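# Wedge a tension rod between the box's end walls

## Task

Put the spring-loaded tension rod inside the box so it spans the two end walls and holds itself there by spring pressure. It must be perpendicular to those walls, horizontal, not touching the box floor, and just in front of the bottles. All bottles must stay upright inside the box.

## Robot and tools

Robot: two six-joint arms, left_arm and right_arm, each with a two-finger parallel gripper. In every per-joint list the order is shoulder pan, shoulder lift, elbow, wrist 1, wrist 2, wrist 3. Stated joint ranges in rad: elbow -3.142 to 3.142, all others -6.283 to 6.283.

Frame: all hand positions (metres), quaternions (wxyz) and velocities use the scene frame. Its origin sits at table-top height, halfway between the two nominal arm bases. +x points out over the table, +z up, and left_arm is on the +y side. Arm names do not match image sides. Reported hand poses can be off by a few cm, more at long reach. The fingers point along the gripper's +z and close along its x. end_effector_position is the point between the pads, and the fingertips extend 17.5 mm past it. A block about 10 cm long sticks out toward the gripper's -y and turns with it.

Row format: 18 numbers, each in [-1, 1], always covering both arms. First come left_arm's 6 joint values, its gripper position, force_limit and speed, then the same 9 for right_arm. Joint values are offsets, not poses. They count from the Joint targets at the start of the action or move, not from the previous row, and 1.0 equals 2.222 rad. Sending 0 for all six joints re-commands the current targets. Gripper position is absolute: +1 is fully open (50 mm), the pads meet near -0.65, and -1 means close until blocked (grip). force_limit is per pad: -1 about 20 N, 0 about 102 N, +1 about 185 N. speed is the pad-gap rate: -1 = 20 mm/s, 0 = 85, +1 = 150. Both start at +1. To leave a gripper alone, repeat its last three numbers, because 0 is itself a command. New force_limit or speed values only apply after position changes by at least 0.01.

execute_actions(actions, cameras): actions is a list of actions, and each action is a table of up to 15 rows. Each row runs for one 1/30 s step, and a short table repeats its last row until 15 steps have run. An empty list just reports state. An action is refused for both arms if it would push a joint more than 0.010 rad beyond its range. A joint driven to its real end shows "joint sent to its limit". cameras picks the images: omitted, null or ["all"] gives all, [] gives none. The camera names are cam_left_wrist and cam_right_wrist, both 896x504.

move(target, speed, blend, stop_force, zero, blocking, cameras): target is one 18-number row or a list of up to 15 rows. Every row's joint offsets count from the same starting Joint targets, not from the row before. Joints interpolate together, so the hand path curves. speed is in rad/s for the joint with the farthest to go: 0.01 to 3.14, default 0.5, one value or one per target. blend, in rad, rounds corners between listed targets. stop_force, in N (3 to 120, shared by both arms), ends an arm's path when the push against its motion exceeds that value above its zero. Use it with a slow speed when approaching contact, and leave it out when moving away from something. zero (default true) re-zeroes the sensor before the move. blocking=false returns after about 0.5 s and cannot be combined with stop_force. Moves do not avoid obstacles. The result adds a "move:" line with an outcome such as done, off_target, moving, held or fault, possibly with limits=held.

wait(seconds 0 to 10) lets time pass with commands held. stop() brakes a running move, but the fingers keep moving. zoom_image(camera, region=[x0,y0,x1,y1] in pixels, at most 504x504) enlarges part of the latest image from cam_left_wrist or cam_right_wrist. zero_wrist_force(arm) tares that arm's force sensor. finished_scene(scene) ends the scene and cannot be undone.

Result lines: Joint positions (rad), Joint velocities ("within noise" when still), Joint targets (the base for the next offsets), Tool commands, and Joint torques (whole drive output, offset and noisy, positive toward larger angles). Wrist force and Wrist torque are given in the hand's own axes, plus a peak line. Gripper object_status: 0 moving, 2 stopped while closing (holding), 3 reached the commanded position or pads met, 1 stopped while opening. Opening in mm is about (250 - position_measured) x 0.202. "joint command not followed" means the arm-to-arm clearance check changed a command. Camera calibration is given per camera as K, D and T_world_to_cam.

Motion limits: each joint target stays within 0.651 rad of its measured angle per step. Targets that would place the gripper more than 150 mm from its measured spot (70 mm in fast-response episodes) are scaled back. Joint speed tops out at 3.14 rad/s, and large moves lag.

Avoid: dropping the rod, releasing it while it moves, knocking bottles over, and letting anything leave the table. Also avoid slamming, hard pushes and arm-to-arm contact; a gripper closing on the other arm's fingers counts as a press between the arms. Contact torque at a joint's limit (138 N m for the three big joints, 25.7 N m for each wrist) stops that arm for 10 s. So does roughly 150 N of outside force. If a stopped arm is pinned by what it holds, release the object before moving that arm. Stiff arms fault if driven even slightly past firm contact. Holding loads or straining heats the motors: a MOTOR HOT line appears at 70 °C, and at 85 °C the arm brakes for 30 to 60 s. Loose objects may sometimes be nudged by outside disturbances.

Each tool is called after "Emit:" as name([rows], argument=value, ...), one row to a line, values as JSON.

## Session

Emit:
execute_actions(actions=[])

Scene clock: 0.00 s.
left_arm: end_effector_position=(+0.7631, +0.5713, +0.3050) position_measured=3 object_status=3 end_effector_quat_wxyz=(-0.281, +0.952, -0.083, +0.085) | right_arm: end_effector_position=(+0.3485, -0.1303, +0.1770) position_measured=3 object_status=3 end_effector_quat_wxyz=(+0.322, -0.477, +0.818, -0.025)
Joint positions: left_arm=[-0.346 -1.21 1.326 -1.733 -0.976 1.445] | right_arm=[4.365 -1.393 -2.432 -0.376 1.137 -1.535]
Joint velocities: within noise
Joint torques (N m): no reading
Wrist force (N): no reading
Wrist torque (N m): no reading
Wrist force, peak (N): no reading
Joint targets: left_arm=[-0.346 -1.210 1.326 -1.733 -0.976 1.445] | right_arm=[4.365 -1.393 -2.432 -0.376 1.137 -1.535]
Tool commands: left_gripper/position=+1.0 left_gripper/force_limit=+1.0 left_gripper/speed=+1.0 right_gripper/position=+1.0 right_gripper/force_limit=+1.0 right_gripper/speed=+1.0
camera_calibration:
cam_left_wrist: T_world_to_cam=[[0.973043, -0.187719, 0.133974, -0.672388], [-0.150663, -0.957235, -0.246987, 0.749708], [0.174609, 0.220144, -0.959713, 0.158715], [0, 0, 0, 1]] pos_world=[0.739502, 0.556486, 0.427572]
cam_right_wrist: T_world_to_cam=[[-0.326579, -0.796497, -0.50886, 0.110434], [-0.915903, 0.399626, -0.0377043, 0.39413], [0.233385, 0.453752, -0.860023, 0.260435], [0, 0, 0, 1]] pos_world=[0.336269, -0.187717, 0.295036]

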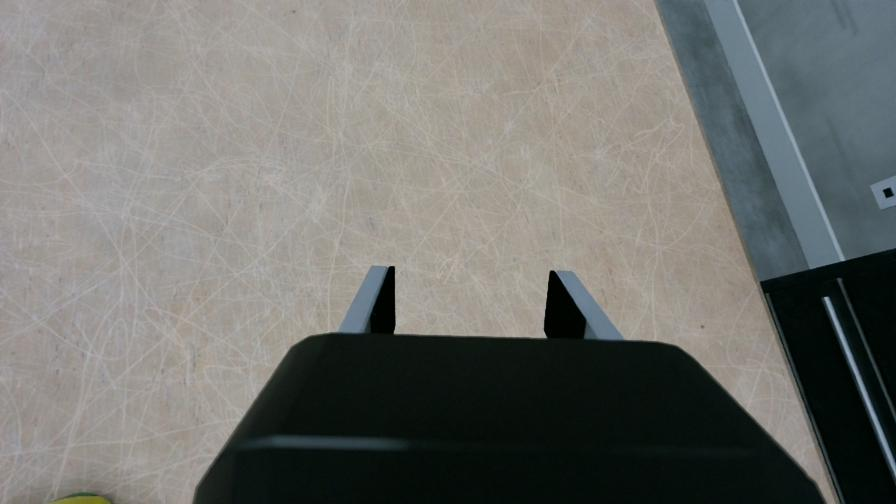

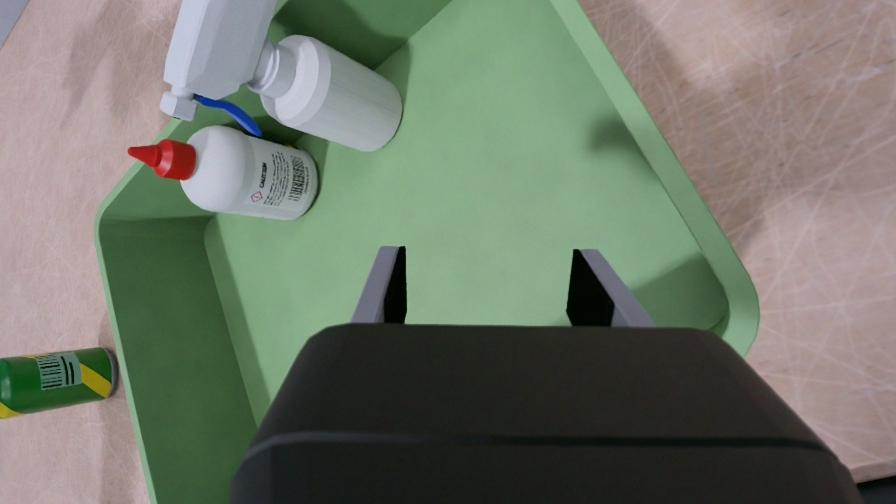

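Emit:
move([
  [0,0,0,0,0,-0.3,1,1,1,0,0.1085,0.1823,-0.2907,0,0,1,1,1],
  [-0.4383,-0.1733,-0.0203,0.2142,-0.2678,-0.95,1,1,1,-0.0225,0.1085,0.1823,-0.5207,0.1953,0.4433,1,1,1],
], speed=0.9, cameras=[])

Emit:
move(target=[0,0,0,0,0,-0.2944,1,1,1,0,0,0,0,0,0,1,1,1], speed=0.9)

Scene clock: 3.73 s.
left_arm: end_effector_position=(+0.3173, +0.0998, +0.4496) position_measured=3 object_status=3 end_effector_quat_wxyz=(+0.000, +0.889, +0.457, +0.000) end_effector_velocity=(+0.000, +0.000, -0.001) end_effector_angular_velocity=(+0.002, +0.000, +0.004) | right_arm: end_effector_position=(+0.2190, -0.2085, +0.2773) position_measured=3 object_status=3 end_effector_quat_wxyz=(+0.000, -0.068, +0.998, +0.000)
Joint positions: left_arm=[-1.32 -1.595 1.281 -1.257 -1.571 -0.666] | right_arm=[4.315 -1.152 -2.027 -1.533 1.571 -0.55]
Joint velocities: left_arm=[-0.002 0.001 0.001 0.001 0.001 -0.005] | right_arm=[within noise]
Joint torques (N m): left_arm=[-5.24 -26.6 -15.7 -2.15 -0.75 -1.63] | right_arm=[11.68 16.9 28.37 1.82 0.29 2.42]
Wrist force (N): left_arm=[0.4 -0.4 0.8] | right_arm=[0.6 0.3 -0.4]
Wrist torque (N m): left_arm=[-0.14 -0.07 0.07] | right_arm=[0.00 -0.03 -0.07]
Wrist force, peak (N): left_arm=[1.8 -2.0 3.4] | right_arm=[-0.3 -1.5 -2.9]
Joint targets: left_arm=[-1.320 -1.596 1.281 -1.257 -1.571 -0.666] | right_arm=[4.315 -1.152 -2.027 -1.533 1.571 -0.550]
move: done
No camera images: "cameras" was empty.

Scene clock: 5.03 s.
left_arm: end_effector_position=(+0.3172, +0.0999, +0.4495) position_measured=3 object_status=3 end_effector_quat_wxyz=(+0.000, +0.695, +0.719, +0.000) | right_arm: end_effector_position=(+0.2189, -0.2085, +0.2772) position_measured=3 object_status=3 end_effector_quat_wxyz=(+0.000, -0.068, +0.998, +0.000)
Joint positions: left_arm=[-1.32 -1.596 1.281 -1.257 -1.571 -1.32] | right_arm=[4.315 -1.152 -2.027 -1.533 1.571 -0.55]
Joint velocities: within noise
Joint torques (N m): left_arm=[-5.77 -31.83 -13.58 -2.41 -2.62 -1.54] | right_arm=[13.9 16.92 26.09 1.68 1.34 2.18]
Wrist force (N): left_arm=[-0.1 -0.5 0.5] | right_arm=[0.8 -0.1 -0.3]
Wrist torque (N m): left_arm=[-0.16 0.02 0.07] | right_arm=[-0.07 -0.06 -0.06]
Wrist force, peak (N): left_arm=[-0.1 -0.6 1.0] | right_arm=[0.7 0.0 -1.0]
Joint targets: left_arm=[-1.320 -1.596 1.281 -1.257 -1.571 -1.320] | right_arm=[4.315 -1.152 -2.027 -1.533 1.571 -0.550]
move: done
camera_calibration:
cam_left_wrist: T_world_to_cam=[[-0.057631, 0.998324, 0.00521989, -0.079987], [0.943988, 0.0527911, 0.32573, -0.438649], [0.324909, 0.0236996, -0.945448, 0.444494], [0, 0, 0, 1]] pos_world=[0.26505, 0.0924754, 0.563545]
cam_right_wrist: T_world_to_cam=[[-0.989787, -0.1421, -0.0113656, 0.200608], [-0.136222, 0.91932, 0.36918, 0.135353], [-0.0420118, 0.366958, -0.929288, 0.473808], [0, 0, 0, 1]] pos_world=[0.236903, -0.269795, 0.392615]

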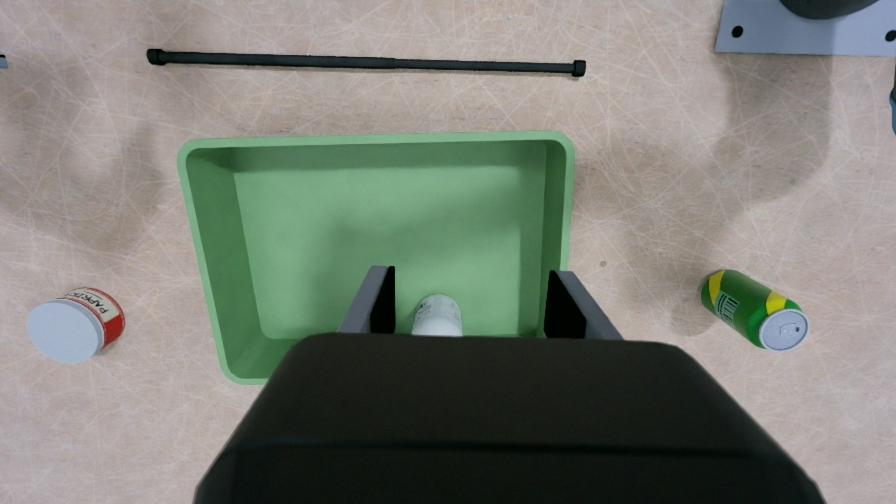

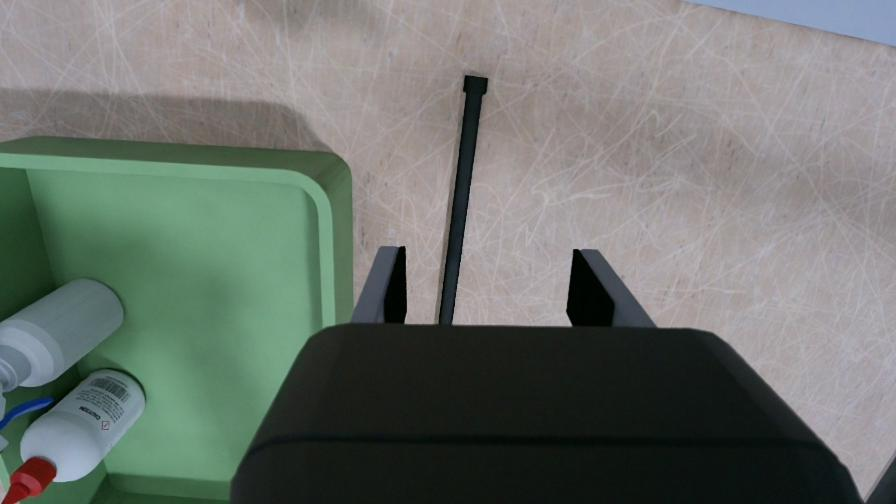

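Emit:
move([
  [-0.1111,-0.0983,0.4755,-0.3766,0,0.5963,1,1,1,0.0068,-0.0593,-0.1528,0.2119,0,0.0539,1,1,1],
  [-0.1111,-0.02,0.532,-0.5114,0,0.5963,1,1,1,0.0068,-0.1394,-0.2114,0.3507,0,0.0539,1,1,1],
], speed=[0.9,0.3])

Scene clock: 9.70 s.
left_arm: end_effector_position=(+0.2055, +0.1749, +0.0396) position_measured=3 object_status=3 end_effector_quat_wxyz=(-0.001, +1.000, +0.016, +0.000) | right_arm: end_effector_position=(+0.2165, -0.2018, +0.0401) position_measured=3 object_status=3 end_effector_quat_wxyz=(+0.000, -0.015, +1.000, +0.000)
Joint positions: left_arm=[-1.567 -1.64 2.463 -2.393 -1.571 0.005] | right_arm=[4.33 -1.462 -2.496 -0.754 1.571 -0.43]
Joint velocities: within noise
Joint torques (N m): left_arm=[1.26 -9.15 -28.11 -4.58 -1.53 -0.99] | right_arm=[-11.09 9.95 15.01 4.09 1.38 -2.21]
Wrist force (N): left_arm=[0.2 -0.5 0.9] | right_arm=[0.5 0.3 -0.1]
Wrist torque (N m): left_arm=[-0.14 -0.05 0.07] | right_arm=[0.01 0.02 -0.08]
Wrist force, peak (N): left_arm=[-0.6 -1.8 3.0] | right_arm=[1.0 -0.3 -1.5]
Joint targets: left_arm=[-1.567 -1.640 2.463 -2.393 -1.571 0.005] | right_arm=[4.330 -1.462 -2.496 -0.754 1.571 -0.430]
move: done
camera_calibration:
cam_left_wrist: T_world_to_cam=[[0.998381, 0.0566498, 0.00517196, -0.211505], [0.0519014, -0.944351, 0.324819, 0.154191], [0.0232851, -0.324025, -0.945762, 0.214355], [0, 0, 0, 1]] pos_world=[0.198169, 0.227048, 0.153739]
cam_right_wrist: T_world_to_cam=[[-0.999215, -0.0379953, -0.0111728, 0.219493], [-0.0394356, 0.928571, 0.369053, 0.197298], [-0.00364756, 0.369204, -0.929341, 0.24305], [0, 0, 0, 1]] pos_world=[0.227987, -0.264601, 0.155515]

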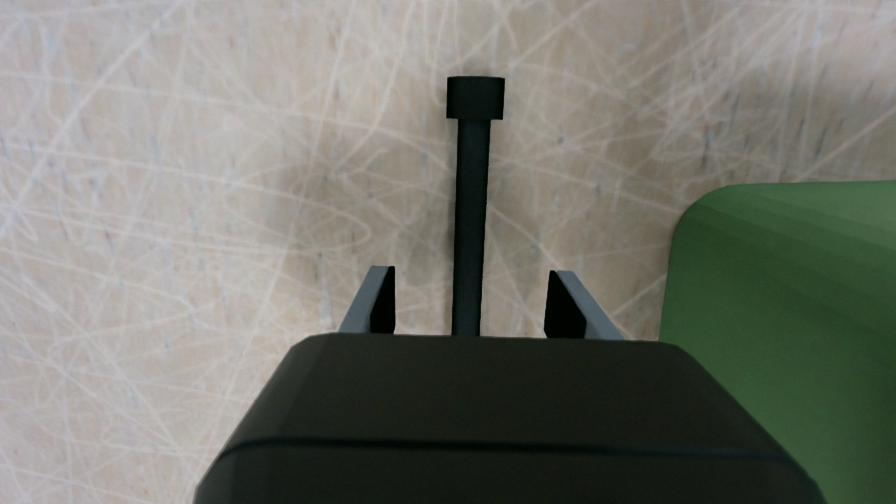

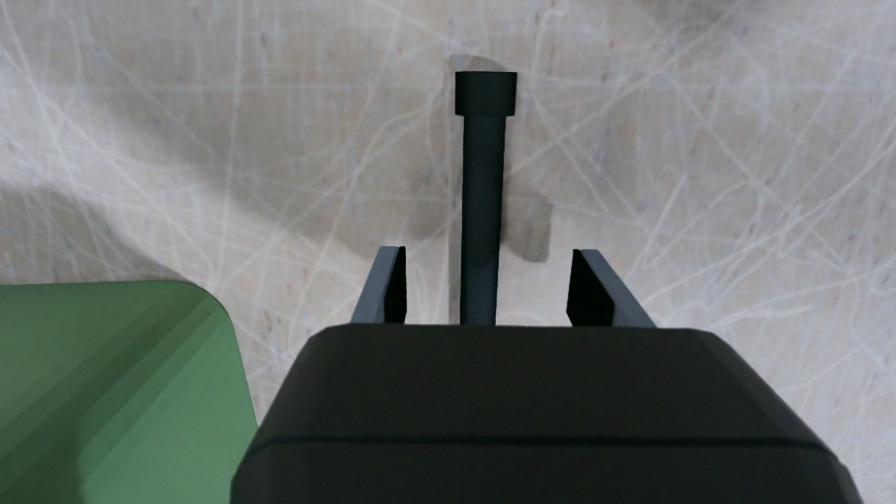

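Emit:
move(target=[0,0.0242,0.0104,-0.0349,0,0,1,1,1,0,-0.0289,-0.0123,0.0411,0,0,1,1,1], speed=0.06, stop_force=8, cameras=[])

Emit:
move(target=[0,0,0,0,0,0,-1,-0.2,-1,0,0,0,0,0,0,-1,-0.2,-1])

Scene clock: 13.00 s.
left_arm: end_effector_position=(+0.2055, +0.1747, +0.0210) position_measured=3 object_status=3 end_effector_quat_wxyz=(+0.000, +1.000, +0.016, +0.000) | right_arm: end_effector_position=(+0.2165, -0.2019, +0.0188) position_measured=3 object_status=3 end_effector_quat_wxyz=(+0.000, -0.015, +1.000, +0.000)
Joint positions: left_arm=[-1.567 -1.586 2.487 -2.471 -1.571 0.005] | right_arm=[4.33 -1.526 -2.524 -0.663 1.571 -0.43]
Joint velocities: within noise
Joint torques (N m): left_arm=[-2.93 -24.2 -28.09 -2.44 -0.71 -1.08] | right_arm=[-12.03 24.54 21.83 2.79 1.36 -1.96]
Wrist force (N): left_arm=[0.2 -0.6 0.6] | right_arm=[0.4 0.4 -0.1]
Wrist torque (N m): left_arm=[-0.16 -0.04 0.07] | right_arm=[0.02 0.04 -0.07]
Wrist force, peak (N): left_arm=[0.1 -0.8 0.9] | right_arm=[1.0 0.1 0.3]
Joint targets: left_arm=[-1.567 -1.586 2.487 -2.471 -1.571 0.005] | right_arm=[4.330 -1.526 -2.524 -0.663 1.571 -0.430]
move: done
No camera images: "cameras" was empty.

Scene clock: 15.27 s.
left_arm: end_effector_position=(+0.2055, +0.1747, +0.0210) position_measured=205 object_status=2 end_effector_quat_wxyz=(+0.000, +1.000, +0.016, +0.000) | right_arm: end_effector_position=(+0.2165, -0.2019, +0.0188) position_measured=194 object_status=2 end_effector_quat_wxyz=(+0.000, -0.015, +1.000, +0.000)
Joint positions: left_arm=[-1.567 -1.586 2.487 -2.471 -1.571 0.005] | right_arm=[4.33 -1.526 -2.524 -0.663 1.571 -0.43]
Joint velocities: within noise
Joint torques (N m): left_arm=[-2.26 -24.6 -25.72 -2.75 -0.29 -1.11] | right_arm=[-11.56 24 17.93 3.53 1.22 -1.72]
Wrist force (N): left_arm=[-0.8 -0.8 0.7] | right_arm=[-0.2 -0.5 0.2]
Wrist torque (N m): left_arm=[-0.13 -0.04 0.17] | right_arm=[-0.07 -0.06 0.07]
Wrist force, peak (N): left_arm=[-1.1 -1.0 0.6] | right_arm=[1.0 0.3 -0.2]
Joint targets: left_arm=[-1.567 -1.586 2.487 -2.471 -1.571 0.005] | right_arm=[4.330 -1.526 -2.524 -0.663 1.571 -0.430]
move: done
camera_calibration:
cam_left_wrist: T_world_to_cam=[[0.998381, 0.0566508, 0.00512576, -0.211397], [0.0518982, -0.944084, 0.325596, 0.160003], [0.0232844, -0.324803, -0.945495, 0.196783], [0, 0, 0, 1]] pos_world=[0.198169, 0.226948, 0.135044]
cam_right_wrist: T_world_to_cam=[[-0.999219, -0.037907, -0.0111285, 0.219269], [-0.0393381, 0.928657, 0.368847, 0.20528], [-0.0036473, 0.368997, -0.929423, 0.223248], [0, 0, 0, 1]] pos_world=[0.227987, -0.264701, 0.134216]

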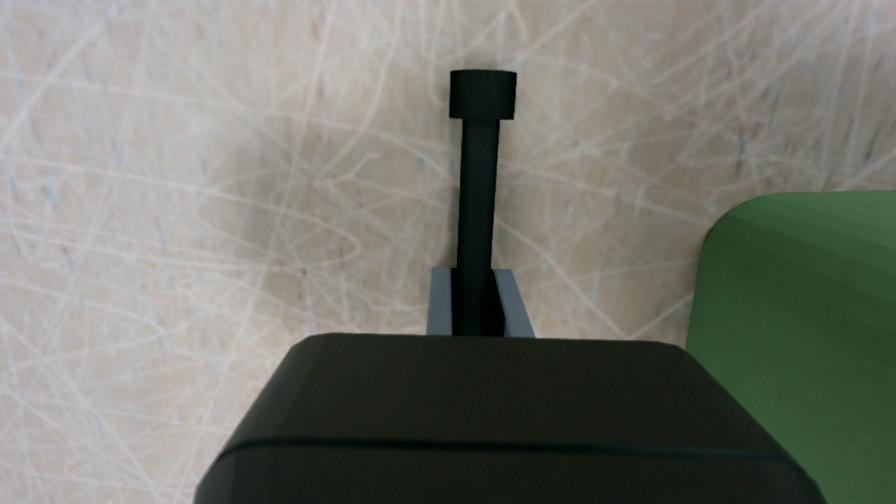

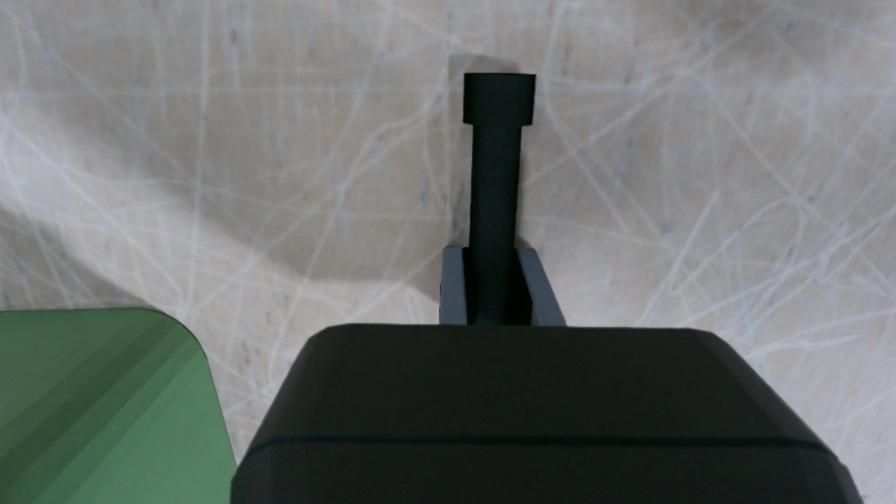

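Emit:
move([
  [0,-0.133,-0.1108,0.2435,0,0,-1,-0.2,-1,0,0.1376,0.1131,-0.2504,0,0,-1,-0.2,-1],
  [0.1544,-0.029,-0.1914,0.22,0,0.1404,-1,-0.2,-1,-0.1087,-0.0353,0.2541,-0.2186,0,-0.1229,-1,-0.2,-1],
], speed=0.3)

Scene clock: 20.47 s.
left_arm: end_effector_position=(+0.3414, +0.1605, +0.1706) position_measured=205 object_status=2 end_effector_quat_wxyz=(+0.000, +1.000, +0.032, +0.000) | right_arm: end_effector_position=(+0.3575, -0.1482, +0.1676) position_measured=194 object_status=2 end_effector_quat_wxyz=(+0.000, -0.031, +1.000, +0.000)
Joint positions: left_arm=[-1.224 -1.651 2.061 -1.982 -1.571 0.317] | right_arm=[4.089 -1.604 -1.959 -1.148 1.571 -0.703]
Joint velocities: within noise
Joint torques (N m): left_arm=[5.14 -12.34 -20.31 -5.14 0.99 1.03] | right_arm=[8.98 15.7 30.55 3.75 1.1 -0.45]
Wrist force (N): left_arm=[-1.6 -11.5 1.3] | right_arm=[-1.3 -10.1 -0.3]
Wrist torque (N m): left_arm=[-0.06 -0.06 0.44] | right_arm=[0.12 -0.04 0.22]
Wrist force, peak (N): left_arm=[-0.8 -11.9 2.0] | right_arm=[-3.1 -10.5 0.5]
Joint targets: left_arm=[-1.223 -1.651 2.061 -1.982 -1.571 0.317] | right_arm=[4.089 -1.604 -1.959 -1.148 1.571 -0.703]
move: done
camera_calibration:
cam_left_wrist: T_world_to_cam=[[0.996126, 0.0877735, 0.0052899, -0.351348], [0.081236, -0.941624, 0.326718, 0.0801193], [0.0336583, -0.325023, -0.945107, 0.326916], [0, 0, 0, 1]] pos_world=[0.332475, 0.212536, 0.284653]
cam_right_wrist: T_world_to_cam=[[-0.997531, -0.0692737, -0.0115298, 0.358681], [-0.0686286, 0.92678, 0.369281, 0.116087], [-0.0148958, 0.36916, -0.929246, 0.346246], [0, 0, 0, 1]] pos_world=[0.37092, -0.21056, 0.283014]

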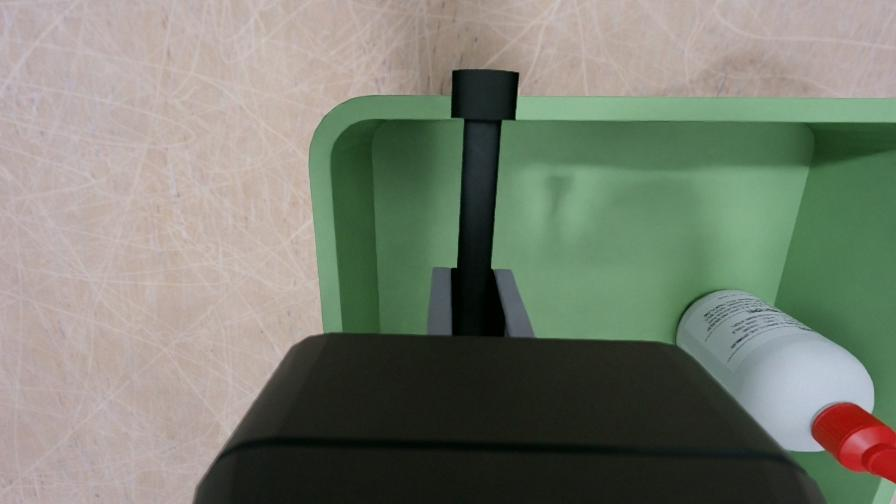

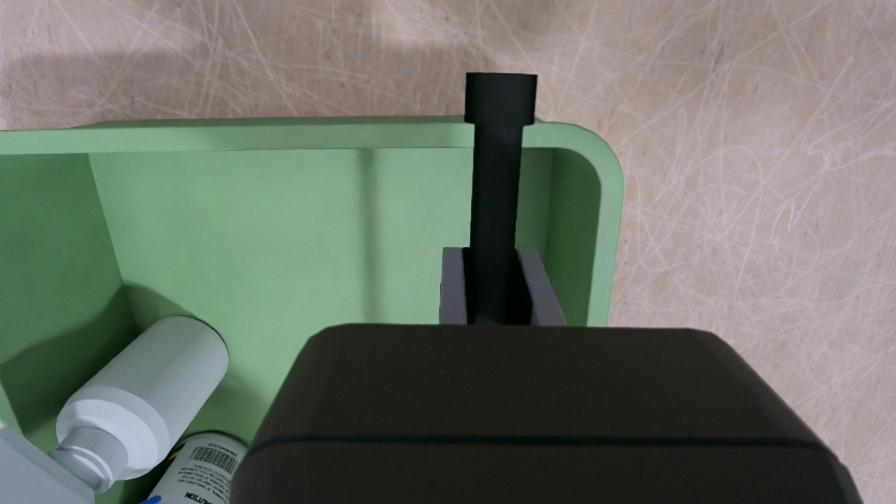

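Emit:
move(target=[0.1068,0.118,-0.1244,0.0069,0,0.0973,-1,-0.2,-1,-0.062,-0.1511,0.1856,-0.0352,0,-0.0716,-1,-0.2,-1], speed=0.25)

Scene clock: 24.13 s.
left_arm: end_effector_position=(+0.4802, +0.1444, +0.1699) position_measured=205 object_status=2 end_effector_quat_wxyz=(+0.000, +0.999, +0.042, +0.000) | right_arm: end_effector_position=(+0.5002, -0.0977, +0.1669) position_measured=194 object_status=2 end_effector_quat_wxyz=(-0.001, -0.042, +0.999, +0.000)
Joint positions: left_arm=[-0.986 -1.389 1.785 -1.966 -1.571 0.533] | right_arm=[3.951 -1.94 -1.547 -1.227 1.571 -0.862]
Joint velocities: within noise
Joint torques (N m): left_arm=[0.04 -26.91 -23.4 -7.52 -0.68 0.07] | right_arm=[20.49 35.07 32.59 6.27 1.03 2.15]
Wrist force (N): left_arm=[-0.2 -13.8 1.9] | right_arm=[0.3 -12.4 0.3]
Wrist torque (N m): left_arm=[-0.10 0.03 0.13] | right_arm=[0.07 0.03 -0.13]
Wrist force, peak (N): left_arm=[-0.2 -13.8 1.9] | right_arm=[-2.2 -12.3 0.7]
Joint targets: left_arm=[-0.986 -1.388 1.785 -1.966 -1.571 0.533] | right_arm=[3.951 -1.940 -1.547 -1.227 1.571 -0.862]
move: done
camera_calibration:
cam_left_wrist: T_world_to_cam=[[0.994058, 0.108748, 0.00484794, -0.49012], [0.10125, -0.940037, 0.325697, 0.0442539], [0.0399761, -0.323271, -0.945462, 0.313055], [0, 0, 0, 1]] pos_world=[0.470212, 0.196101, 0.283944]
cam_right_wrist: T_world_to_cam=[[-0.995834, -0.0906057, -0.0103004, 0.501334], [-0.0880213, 0.92557, 0.368201, 0.0891998], [-0.0238273, 0.367573, -0.929689, 0.333442], [0, 0, 0, 1]] pos_world=[0.515042, -0.159701, 0.282318]

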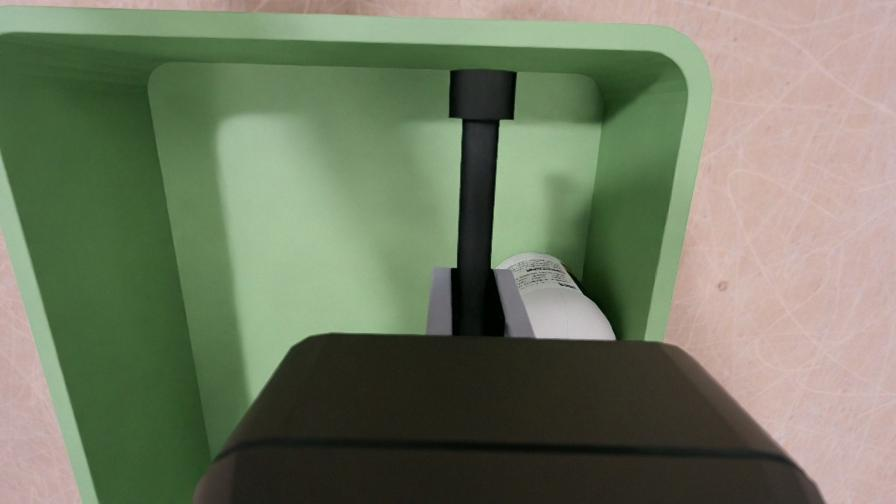

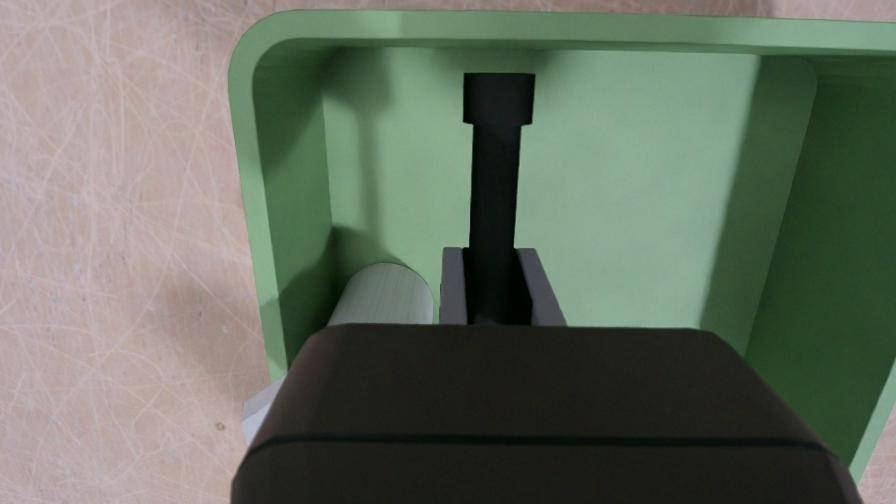

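Emit:
move([
  [0,0.0229,0.0322,-0.0559,0,0,-1,-0.2,-1,0,-0.0192,-0.0302,0.05,0,0,-1,-0.2,-1],
  [0,0.0503,0.0572,-0.1083,0,0,-1,-0.2,-1,0,-0.0425,-0.0538,0.0971,0,0,-1,-0.2,-1],
], speed=0.07, stop_force=25)

Scene clock: 29.83 s.
left_arm: end_effector_position=(+0.4805, +0.1440, +0.0776) position_measured=205 object_status=2 end_effector_quat_wxyz=(+0.001, +0.999, +0.042, +0.000) | right_arm: end_effector_position=(+0.5006, -0.0972, +0.0755) position_measured=194 object_status=2 end_effector_quat_wxyz=(+0.000, -0.042, +0.999, +0.000)
Joint positions: left_arm=[-0.986 -1.277 1.912 -2.207 -1.571 0.533] | right_arm=[3.951 -2.035 -1.666 -1.011 1.571 -0.862]
Joint velocities: within noise
Joint torques (N m): left_arm=[-3.45 -43.74 -37.22 -7.1 -3.81 1.11] | right_arm=[18.41 53.33 30.36 5.74 0.86 1.84]
Wrist force (N): left_arm=[0.1 -13.5 1.3] | right_arm=[1.1 -12.0 0.4]
Wrist torque (N m): left_arm=[-0.08 0.06 0.08] | right_arm=[0.20 -0.06 -0.12]
Wrist force, peak (N): left_arm=[0.6 -14.0 1.2] | right_arm=[1.6 -12.4 0.5]
Joint targets: left_arm=[-0.986 -1.277 1.912 -2.207 -1.571 0.533] | right_arm=[3.951 -2.035 -1.666 -1.011 1.571 -0.862]
move: done
camera_calibration:
cam_left_wrist: T_world_to_cam=[[0.99405, 0.108775, 0.00572777, -0.490021], [0.100927, -0.939563, 0.327163, 0.073913], [0.0409685, -0.324638, -0.944951, 0.225336], [0, 0, 0, 1]] pos_world=[0.470413, 0.1959, 0.191557]
cam_right_wrist: T_world_to_cam=[[-0.995808, -0.0907059, -0.0117581, 0.500979], [-0.0886214, 0.925041, 0.369386, 0.122508], [-0.0226288, 0.368879, -0.929202, 0.247821], [0, 0, 0, 1]] pos_world=[0.515344, -0.1593, 0.190914]

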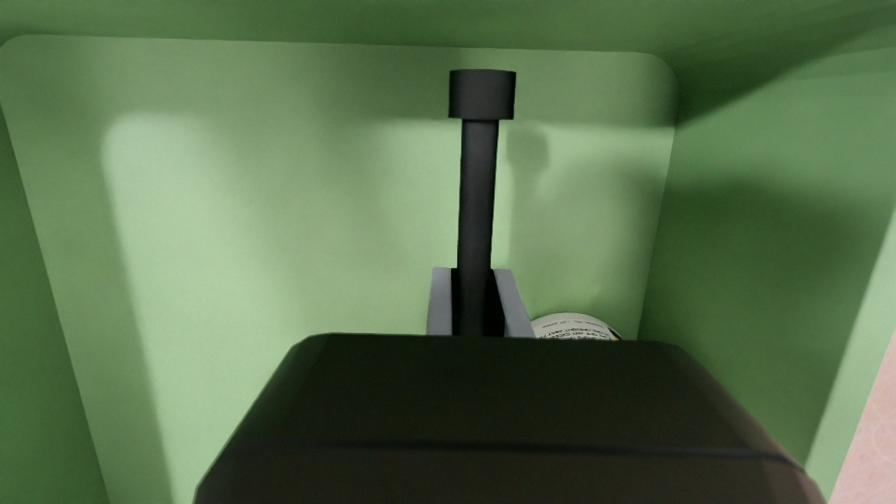

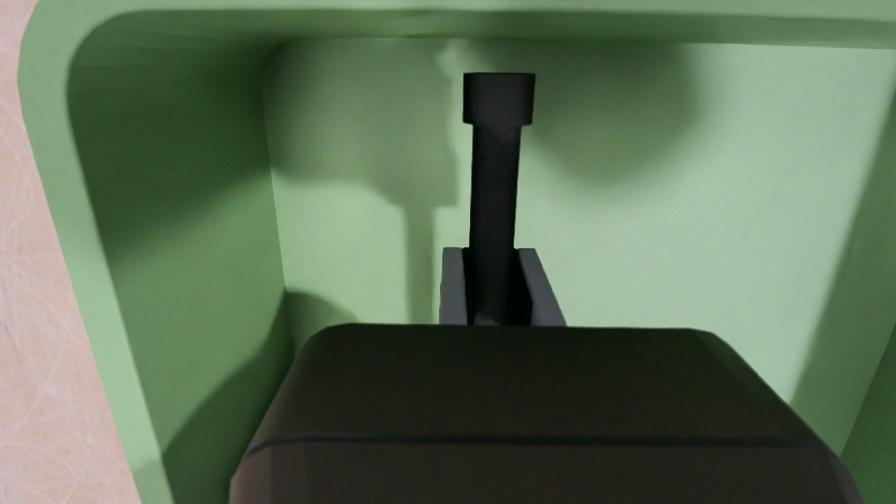

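Emit:
move(target=[0.0069,-0.0118,0.0154,-0.0046,0,0.0072,-1,-0.2,-1,-0.0099,0.007,-0.0109,0.0039,0,-0.0097,-1,-0.2,-1], speed=0.01, stop_force=6)

Scene clock: 33.87 s.
left_arm: end_effector_position=(+0.4793, +0.1561, +0.0782) position_measured=205 object_status=2 end_effector_quat_wxyz=(+0.001, +0.999, +0.042, +0.001) | right_arm: end_effector_position=(+0.5021, -0.1101, +0.0756) position_measured=194 object_status=2 end_effector_quat_wxyz=(+0.000, -0.042, +0.999, +0.000)
Joint positions: left_arm=[-0.975 -1.296 1.938 -2.215 -1.571 0.545] | right_arm=[3.934 -2.023 -1.684 -1.004 1.571 -0.878]
Joint velocities: within noise
Joint torques (N m): left_arm=[-7.68 -26.46 -35.11 -4.18 0.77 -1.24] | right_arm=[17.12 35.01 29.22 3.67 0.76 2.54]
Wrist force (N): left_arm=[0.8 -7.4 1.8] | right_arm=[1.1 -6.8 2.4]
Wrist torque (N m): left_arm=[-0.07 0.05 0.00] | right_arm=[0.03 0.02 -0.19]
Wrist force, peak (N): left_arm=[0.4 -13.8 1.1] | right_arm=[1.0 -12.3 0.2]
Joint targets: left_arm=[-0.975 -1.296 1.938 -2.215 -1.571 0.545] | right_arm=[3.934 -2.023 -1.684 -1.004 1.571 -0.878]
move: contact (left_arm, right_arm)
camera_calibration:
cam_left_wrist: T_world_to_cam=[[0.994103, 0.108245, 0.00648908, -0.490127], [0.100118, -0.939169, 0.32854, 0.0854638], [0.041657, -0.325953, -0.944468, 0.229724], [0, 0, 0, 1]] pos_world=[0.469111, 0.208198, 0.192069]
cam_right_wrist: T_world_to_cam=[[-0.995839, -0.0903563, -0.0118334, 0.501393], [-0.0883247, 0.925075, 0.369372, 0.134429], [-0.0224284, 0.368881, -0.929206, 0.252511], [0, 0, 0, 1]] pos_world=[0.516843, -0.172199, 0.190914]

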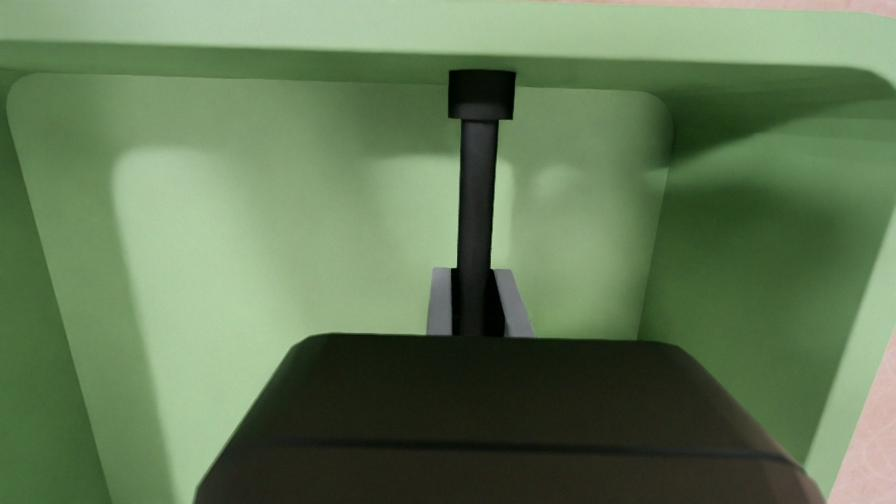

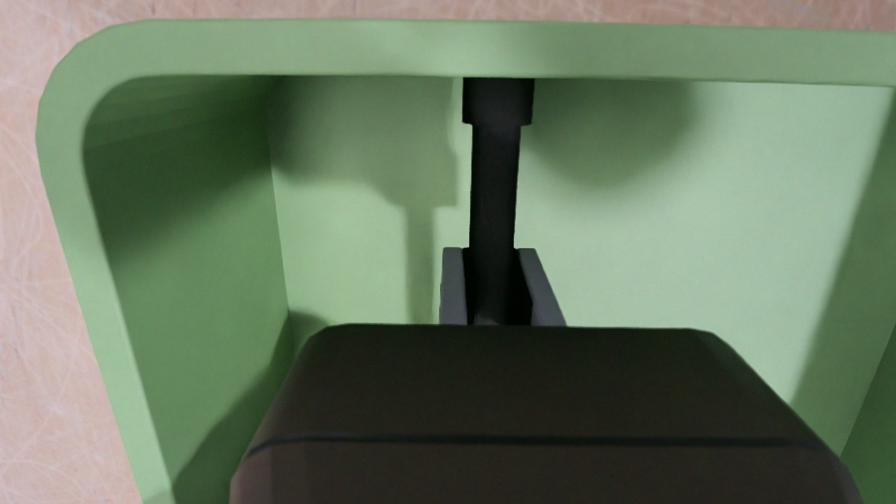

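Emit:
move(target=[0.0049,-0.0084,0.011,-0.003,0,0.0053,-1,-0.2,-1,-0.0071,0.005,-0.0078,0.0028,0,-0.0071,-1,-0.2,-1], speed=0.01, stop_force=5, cameras=[])

Emit:
move(target=[0,0,0,0,0,0,0.05,-0.2,-1,0,0,0,0,0,0,0.05,-0.2,-1])

Scene clock: 35.40 s.
left_arm: end_effector_position=(+0.4793, +0.1563, +0.0782) position_measured=205 object_status=2 end_effector_quat_wxyz=(+0.001, +0.999, +0.042, +0.001) | right_arm: end_effector_position=(+0.5021, -0.1103, +0.0755) position_measured=194 object_status=2 end_effector_quat_wxyz=(+0.000, -0.042, +0.999, +0.000)
Joint positions: left_arm=[-0.974 -1.297 1.938 -2.215 -1.571 0.545] | right_arm=[3.934 -2.023 -1.685 -1.004 1.571 -0.879]
Joint velocities: within noise
Joint torques (N m): left_arm=[-5.22 -27.02 -33.16 -2.95 1.33 -1.38] | right_arm=[15.45 34.62 27.47 2.22 0.21 2.7]
Wrist force (N): left_arm=[0.7 -1.3 3.6] | right_arm=[1.4 -0.9 1.3]
Wrist torque (N m): left_arm=[-0.05 0.01 0.06] | right_arm=[0.00 -0.06 -0.21]
Wrist force, peak (N): left_arm=[0.9 -7.5 1.9] | right_arm=[1.4 -7.1 2.4]
Joint targets: left_arm=[-0.974 -1.297 1.938 -2.215 -1.571 0.545] | right_arm=[3.934 -2.023 -1.685 -1.004 1.571 -0.879]
move: contact (left_arm, right_arm); left_arm: the elbow is farthest, 0.024 rad from its target; right_arm: the elbow is farthest, 0.017 rad from its target
No camera images: "cameras" was empty.

Scene clock: 36.23 s.
left_arm: end_effector_position=(+0.4793, +0.1563, +0.0782) position_measured=145 object_status=0 end_effector_quat_wxyz=(+0.001, +0.999, +0.042, +0.001) | right_arm: end_effector_position=(+0.5021, -0.1103, +0.0755) position_measured=145 object_status=3 end_effector_quat_wxyz=(+0.000, -0.042, +0.999, +0.000)
Joint positions: left_arm=[-0.975 -1.297 1.938 -2.215 -1.571 0.545] | right_arm=[3.934 -2.023 -1.685 -1.004 1.571 -0.879]
Joint velocities: within noise
Joint torques (N m): left_arm=[-3.6 -26.76 -28 -4.25 1.23 -1.33] | right_arm=[12.97 34.8 24.2 2.71 -0.91 1.94]
Wrist force (N): left_arm=[0.0 -0.4 0.8] | right_arm=[0.6 0.3 -0.1]
Wrist torque (N m): left_arm=[-0.14 0.00 0.08] | right_arm=[0.00 -0.05 -0.06]
Wrist force, peak (N): left_arm=[0.7 -1.6 3.5] | right_arm=[1.2 -0.9 1.5]
Joint targets: left_arm=[-0.974 -1.297 1.938 -2.215 -1.571 0.545] | right_arm=[3.934 -2.023 -1.685 -1.004 1.571 -0.879]
move: done
camera_calibration:
cam_left_wrist: T_world_to_cam=[[0.994095, 0.108304, 0.00666782, -0.490192], [0.100111, -0.939131, 0.328649, 0.0856262], [0.0418558, -0.326041, -0.944429, 0.229707], [0, 0, 0, 1]] pos_world=[0.469111, 0.208398, 0.19207]
cam_right_wrist: T_world_to_cam=[[-0.995837, -0.0903929, -0.0117408, 0.501349], [-0.0883244, 0.925071, 0.36938, 0.134612], [-0.0225283, 0.36888, -0.929204, 0.252636], [0, 0, 0, 1]] pos_world=[0.516843, -0.172399, 0.190914]

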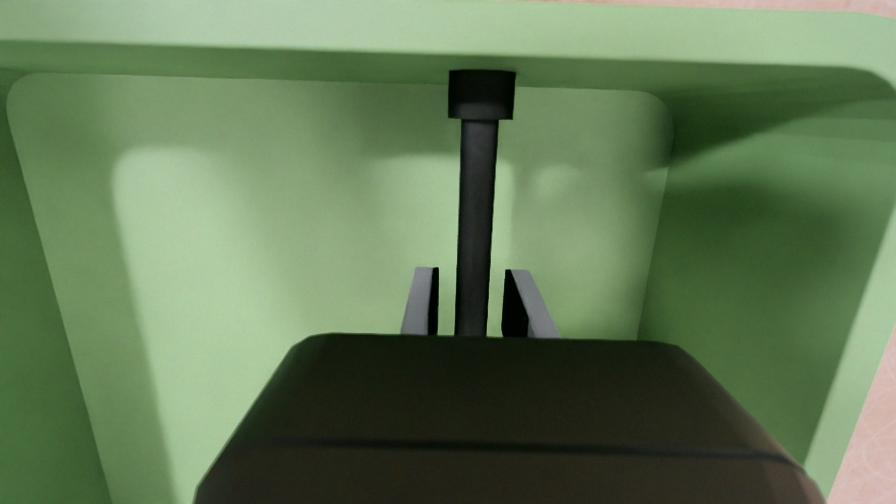

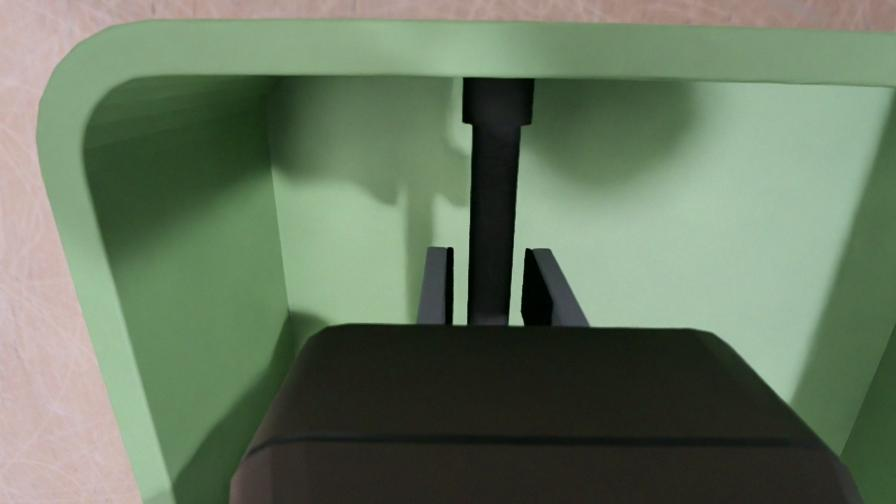

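Emit:
move(target=[0,-0.0509,-0.0575,0.1084,0,0,0.05,-0.2,-1,0,0.0437,0.0546,-0.0983,0,0,0.05,-0.2,-1], speed=0.2)

Scene clock: 38.07 s.
left_arm: end_effector_position=(+0.4794, +0.1562, +0.1704) position_measured=145 object_status=3 end_effector_quat_wxyz=(+0.001, +0.999, +0.042, +0.001) | right_arm: end_effector_position=(+0.5020, -0.1104, +0.1685) position_measured=145 object_status=3 end_effector_quat_wxyz=(+0.000, -0.042, +0.999, +0.000)
Joint positions: left_arm=[-0.975 -1.41 1.81 -1.974 -1.571 0.545] | right_arm=[3.934 -1.926 -1.563 -1.222 1.571 -0.879]
Joint velocities: within noise
Joint torques (N m): left_arm=[1.56 -27.62 -13.83 -2.14 1.24 -1.15] | right_arm=[9.43 34.08 21.47 2.12 -1.84 0.4]
Wrist force (N): left_arm=[-0.2 -0.5 0.6] | right_arm=[0.2 -0.1 -0.1]
Wrist torque (N m): left_arm=[-0.16 0.03 0.08] | right_arm=[-0.06 0.04 -0.07]
Wrist force, peak (N): left_arm=[-0.2 -0.7 2.4] | right_arm=[1.1 -0.1 1.9]
Joint targets: left_arm=[-0.974 -1.410 1.810 -1.974 -1.571 0.545] | right_arm=[3.934 -1.926 -1.563 -1.223 1.571 -0.879]
move: done
camera_calibration:
cam_left_wrist: T_world_to_cam=[[0.994101, 0.108246, 0.0067692, -0.490826], [0.100014, -0.939066, 0.328866, 0.0552939], [0.0419551, -0.326249, -0.944352, 0.31676], [0, 0, 0, 1]] pos_world=[0.469111, 0.208397, 0.284272]
cam_right_wrist: T_world_to_cam=[[-0.995842, -0.0903151, -0.0119339, 0.502294], [-0.0883217, 0.925044, 0.36945, 0.100437], [-0.0223275, 0.368968, -0.929174, 0.338931], [0, 0, 0, 1]] pos_world=[0.516643, -0.172599, 0.283813]

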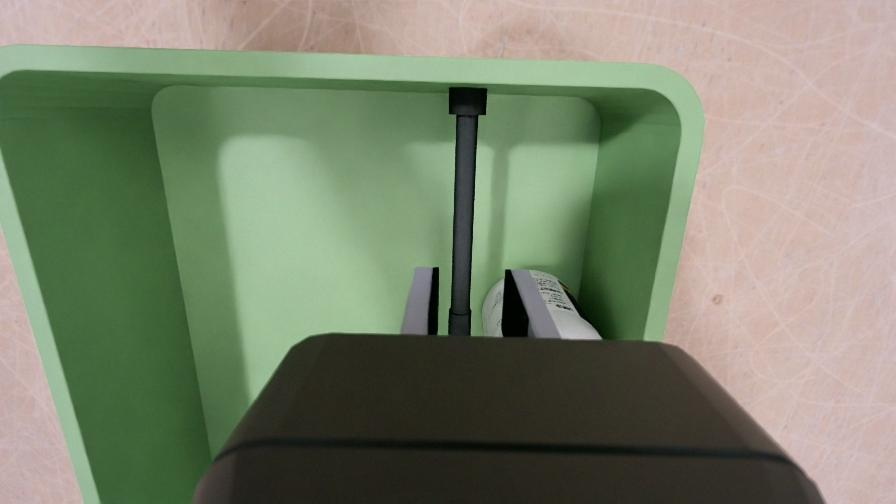

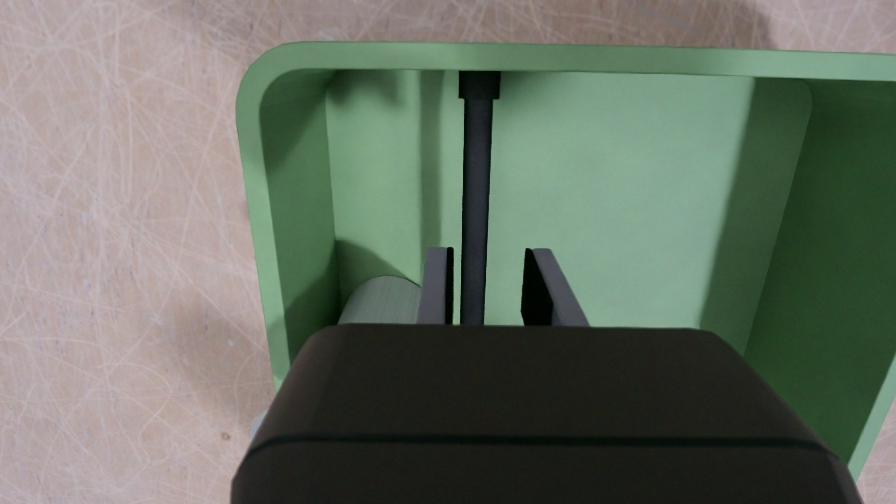

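Emit:
finished_scene(scene=2)

The scene is finished: the task was done.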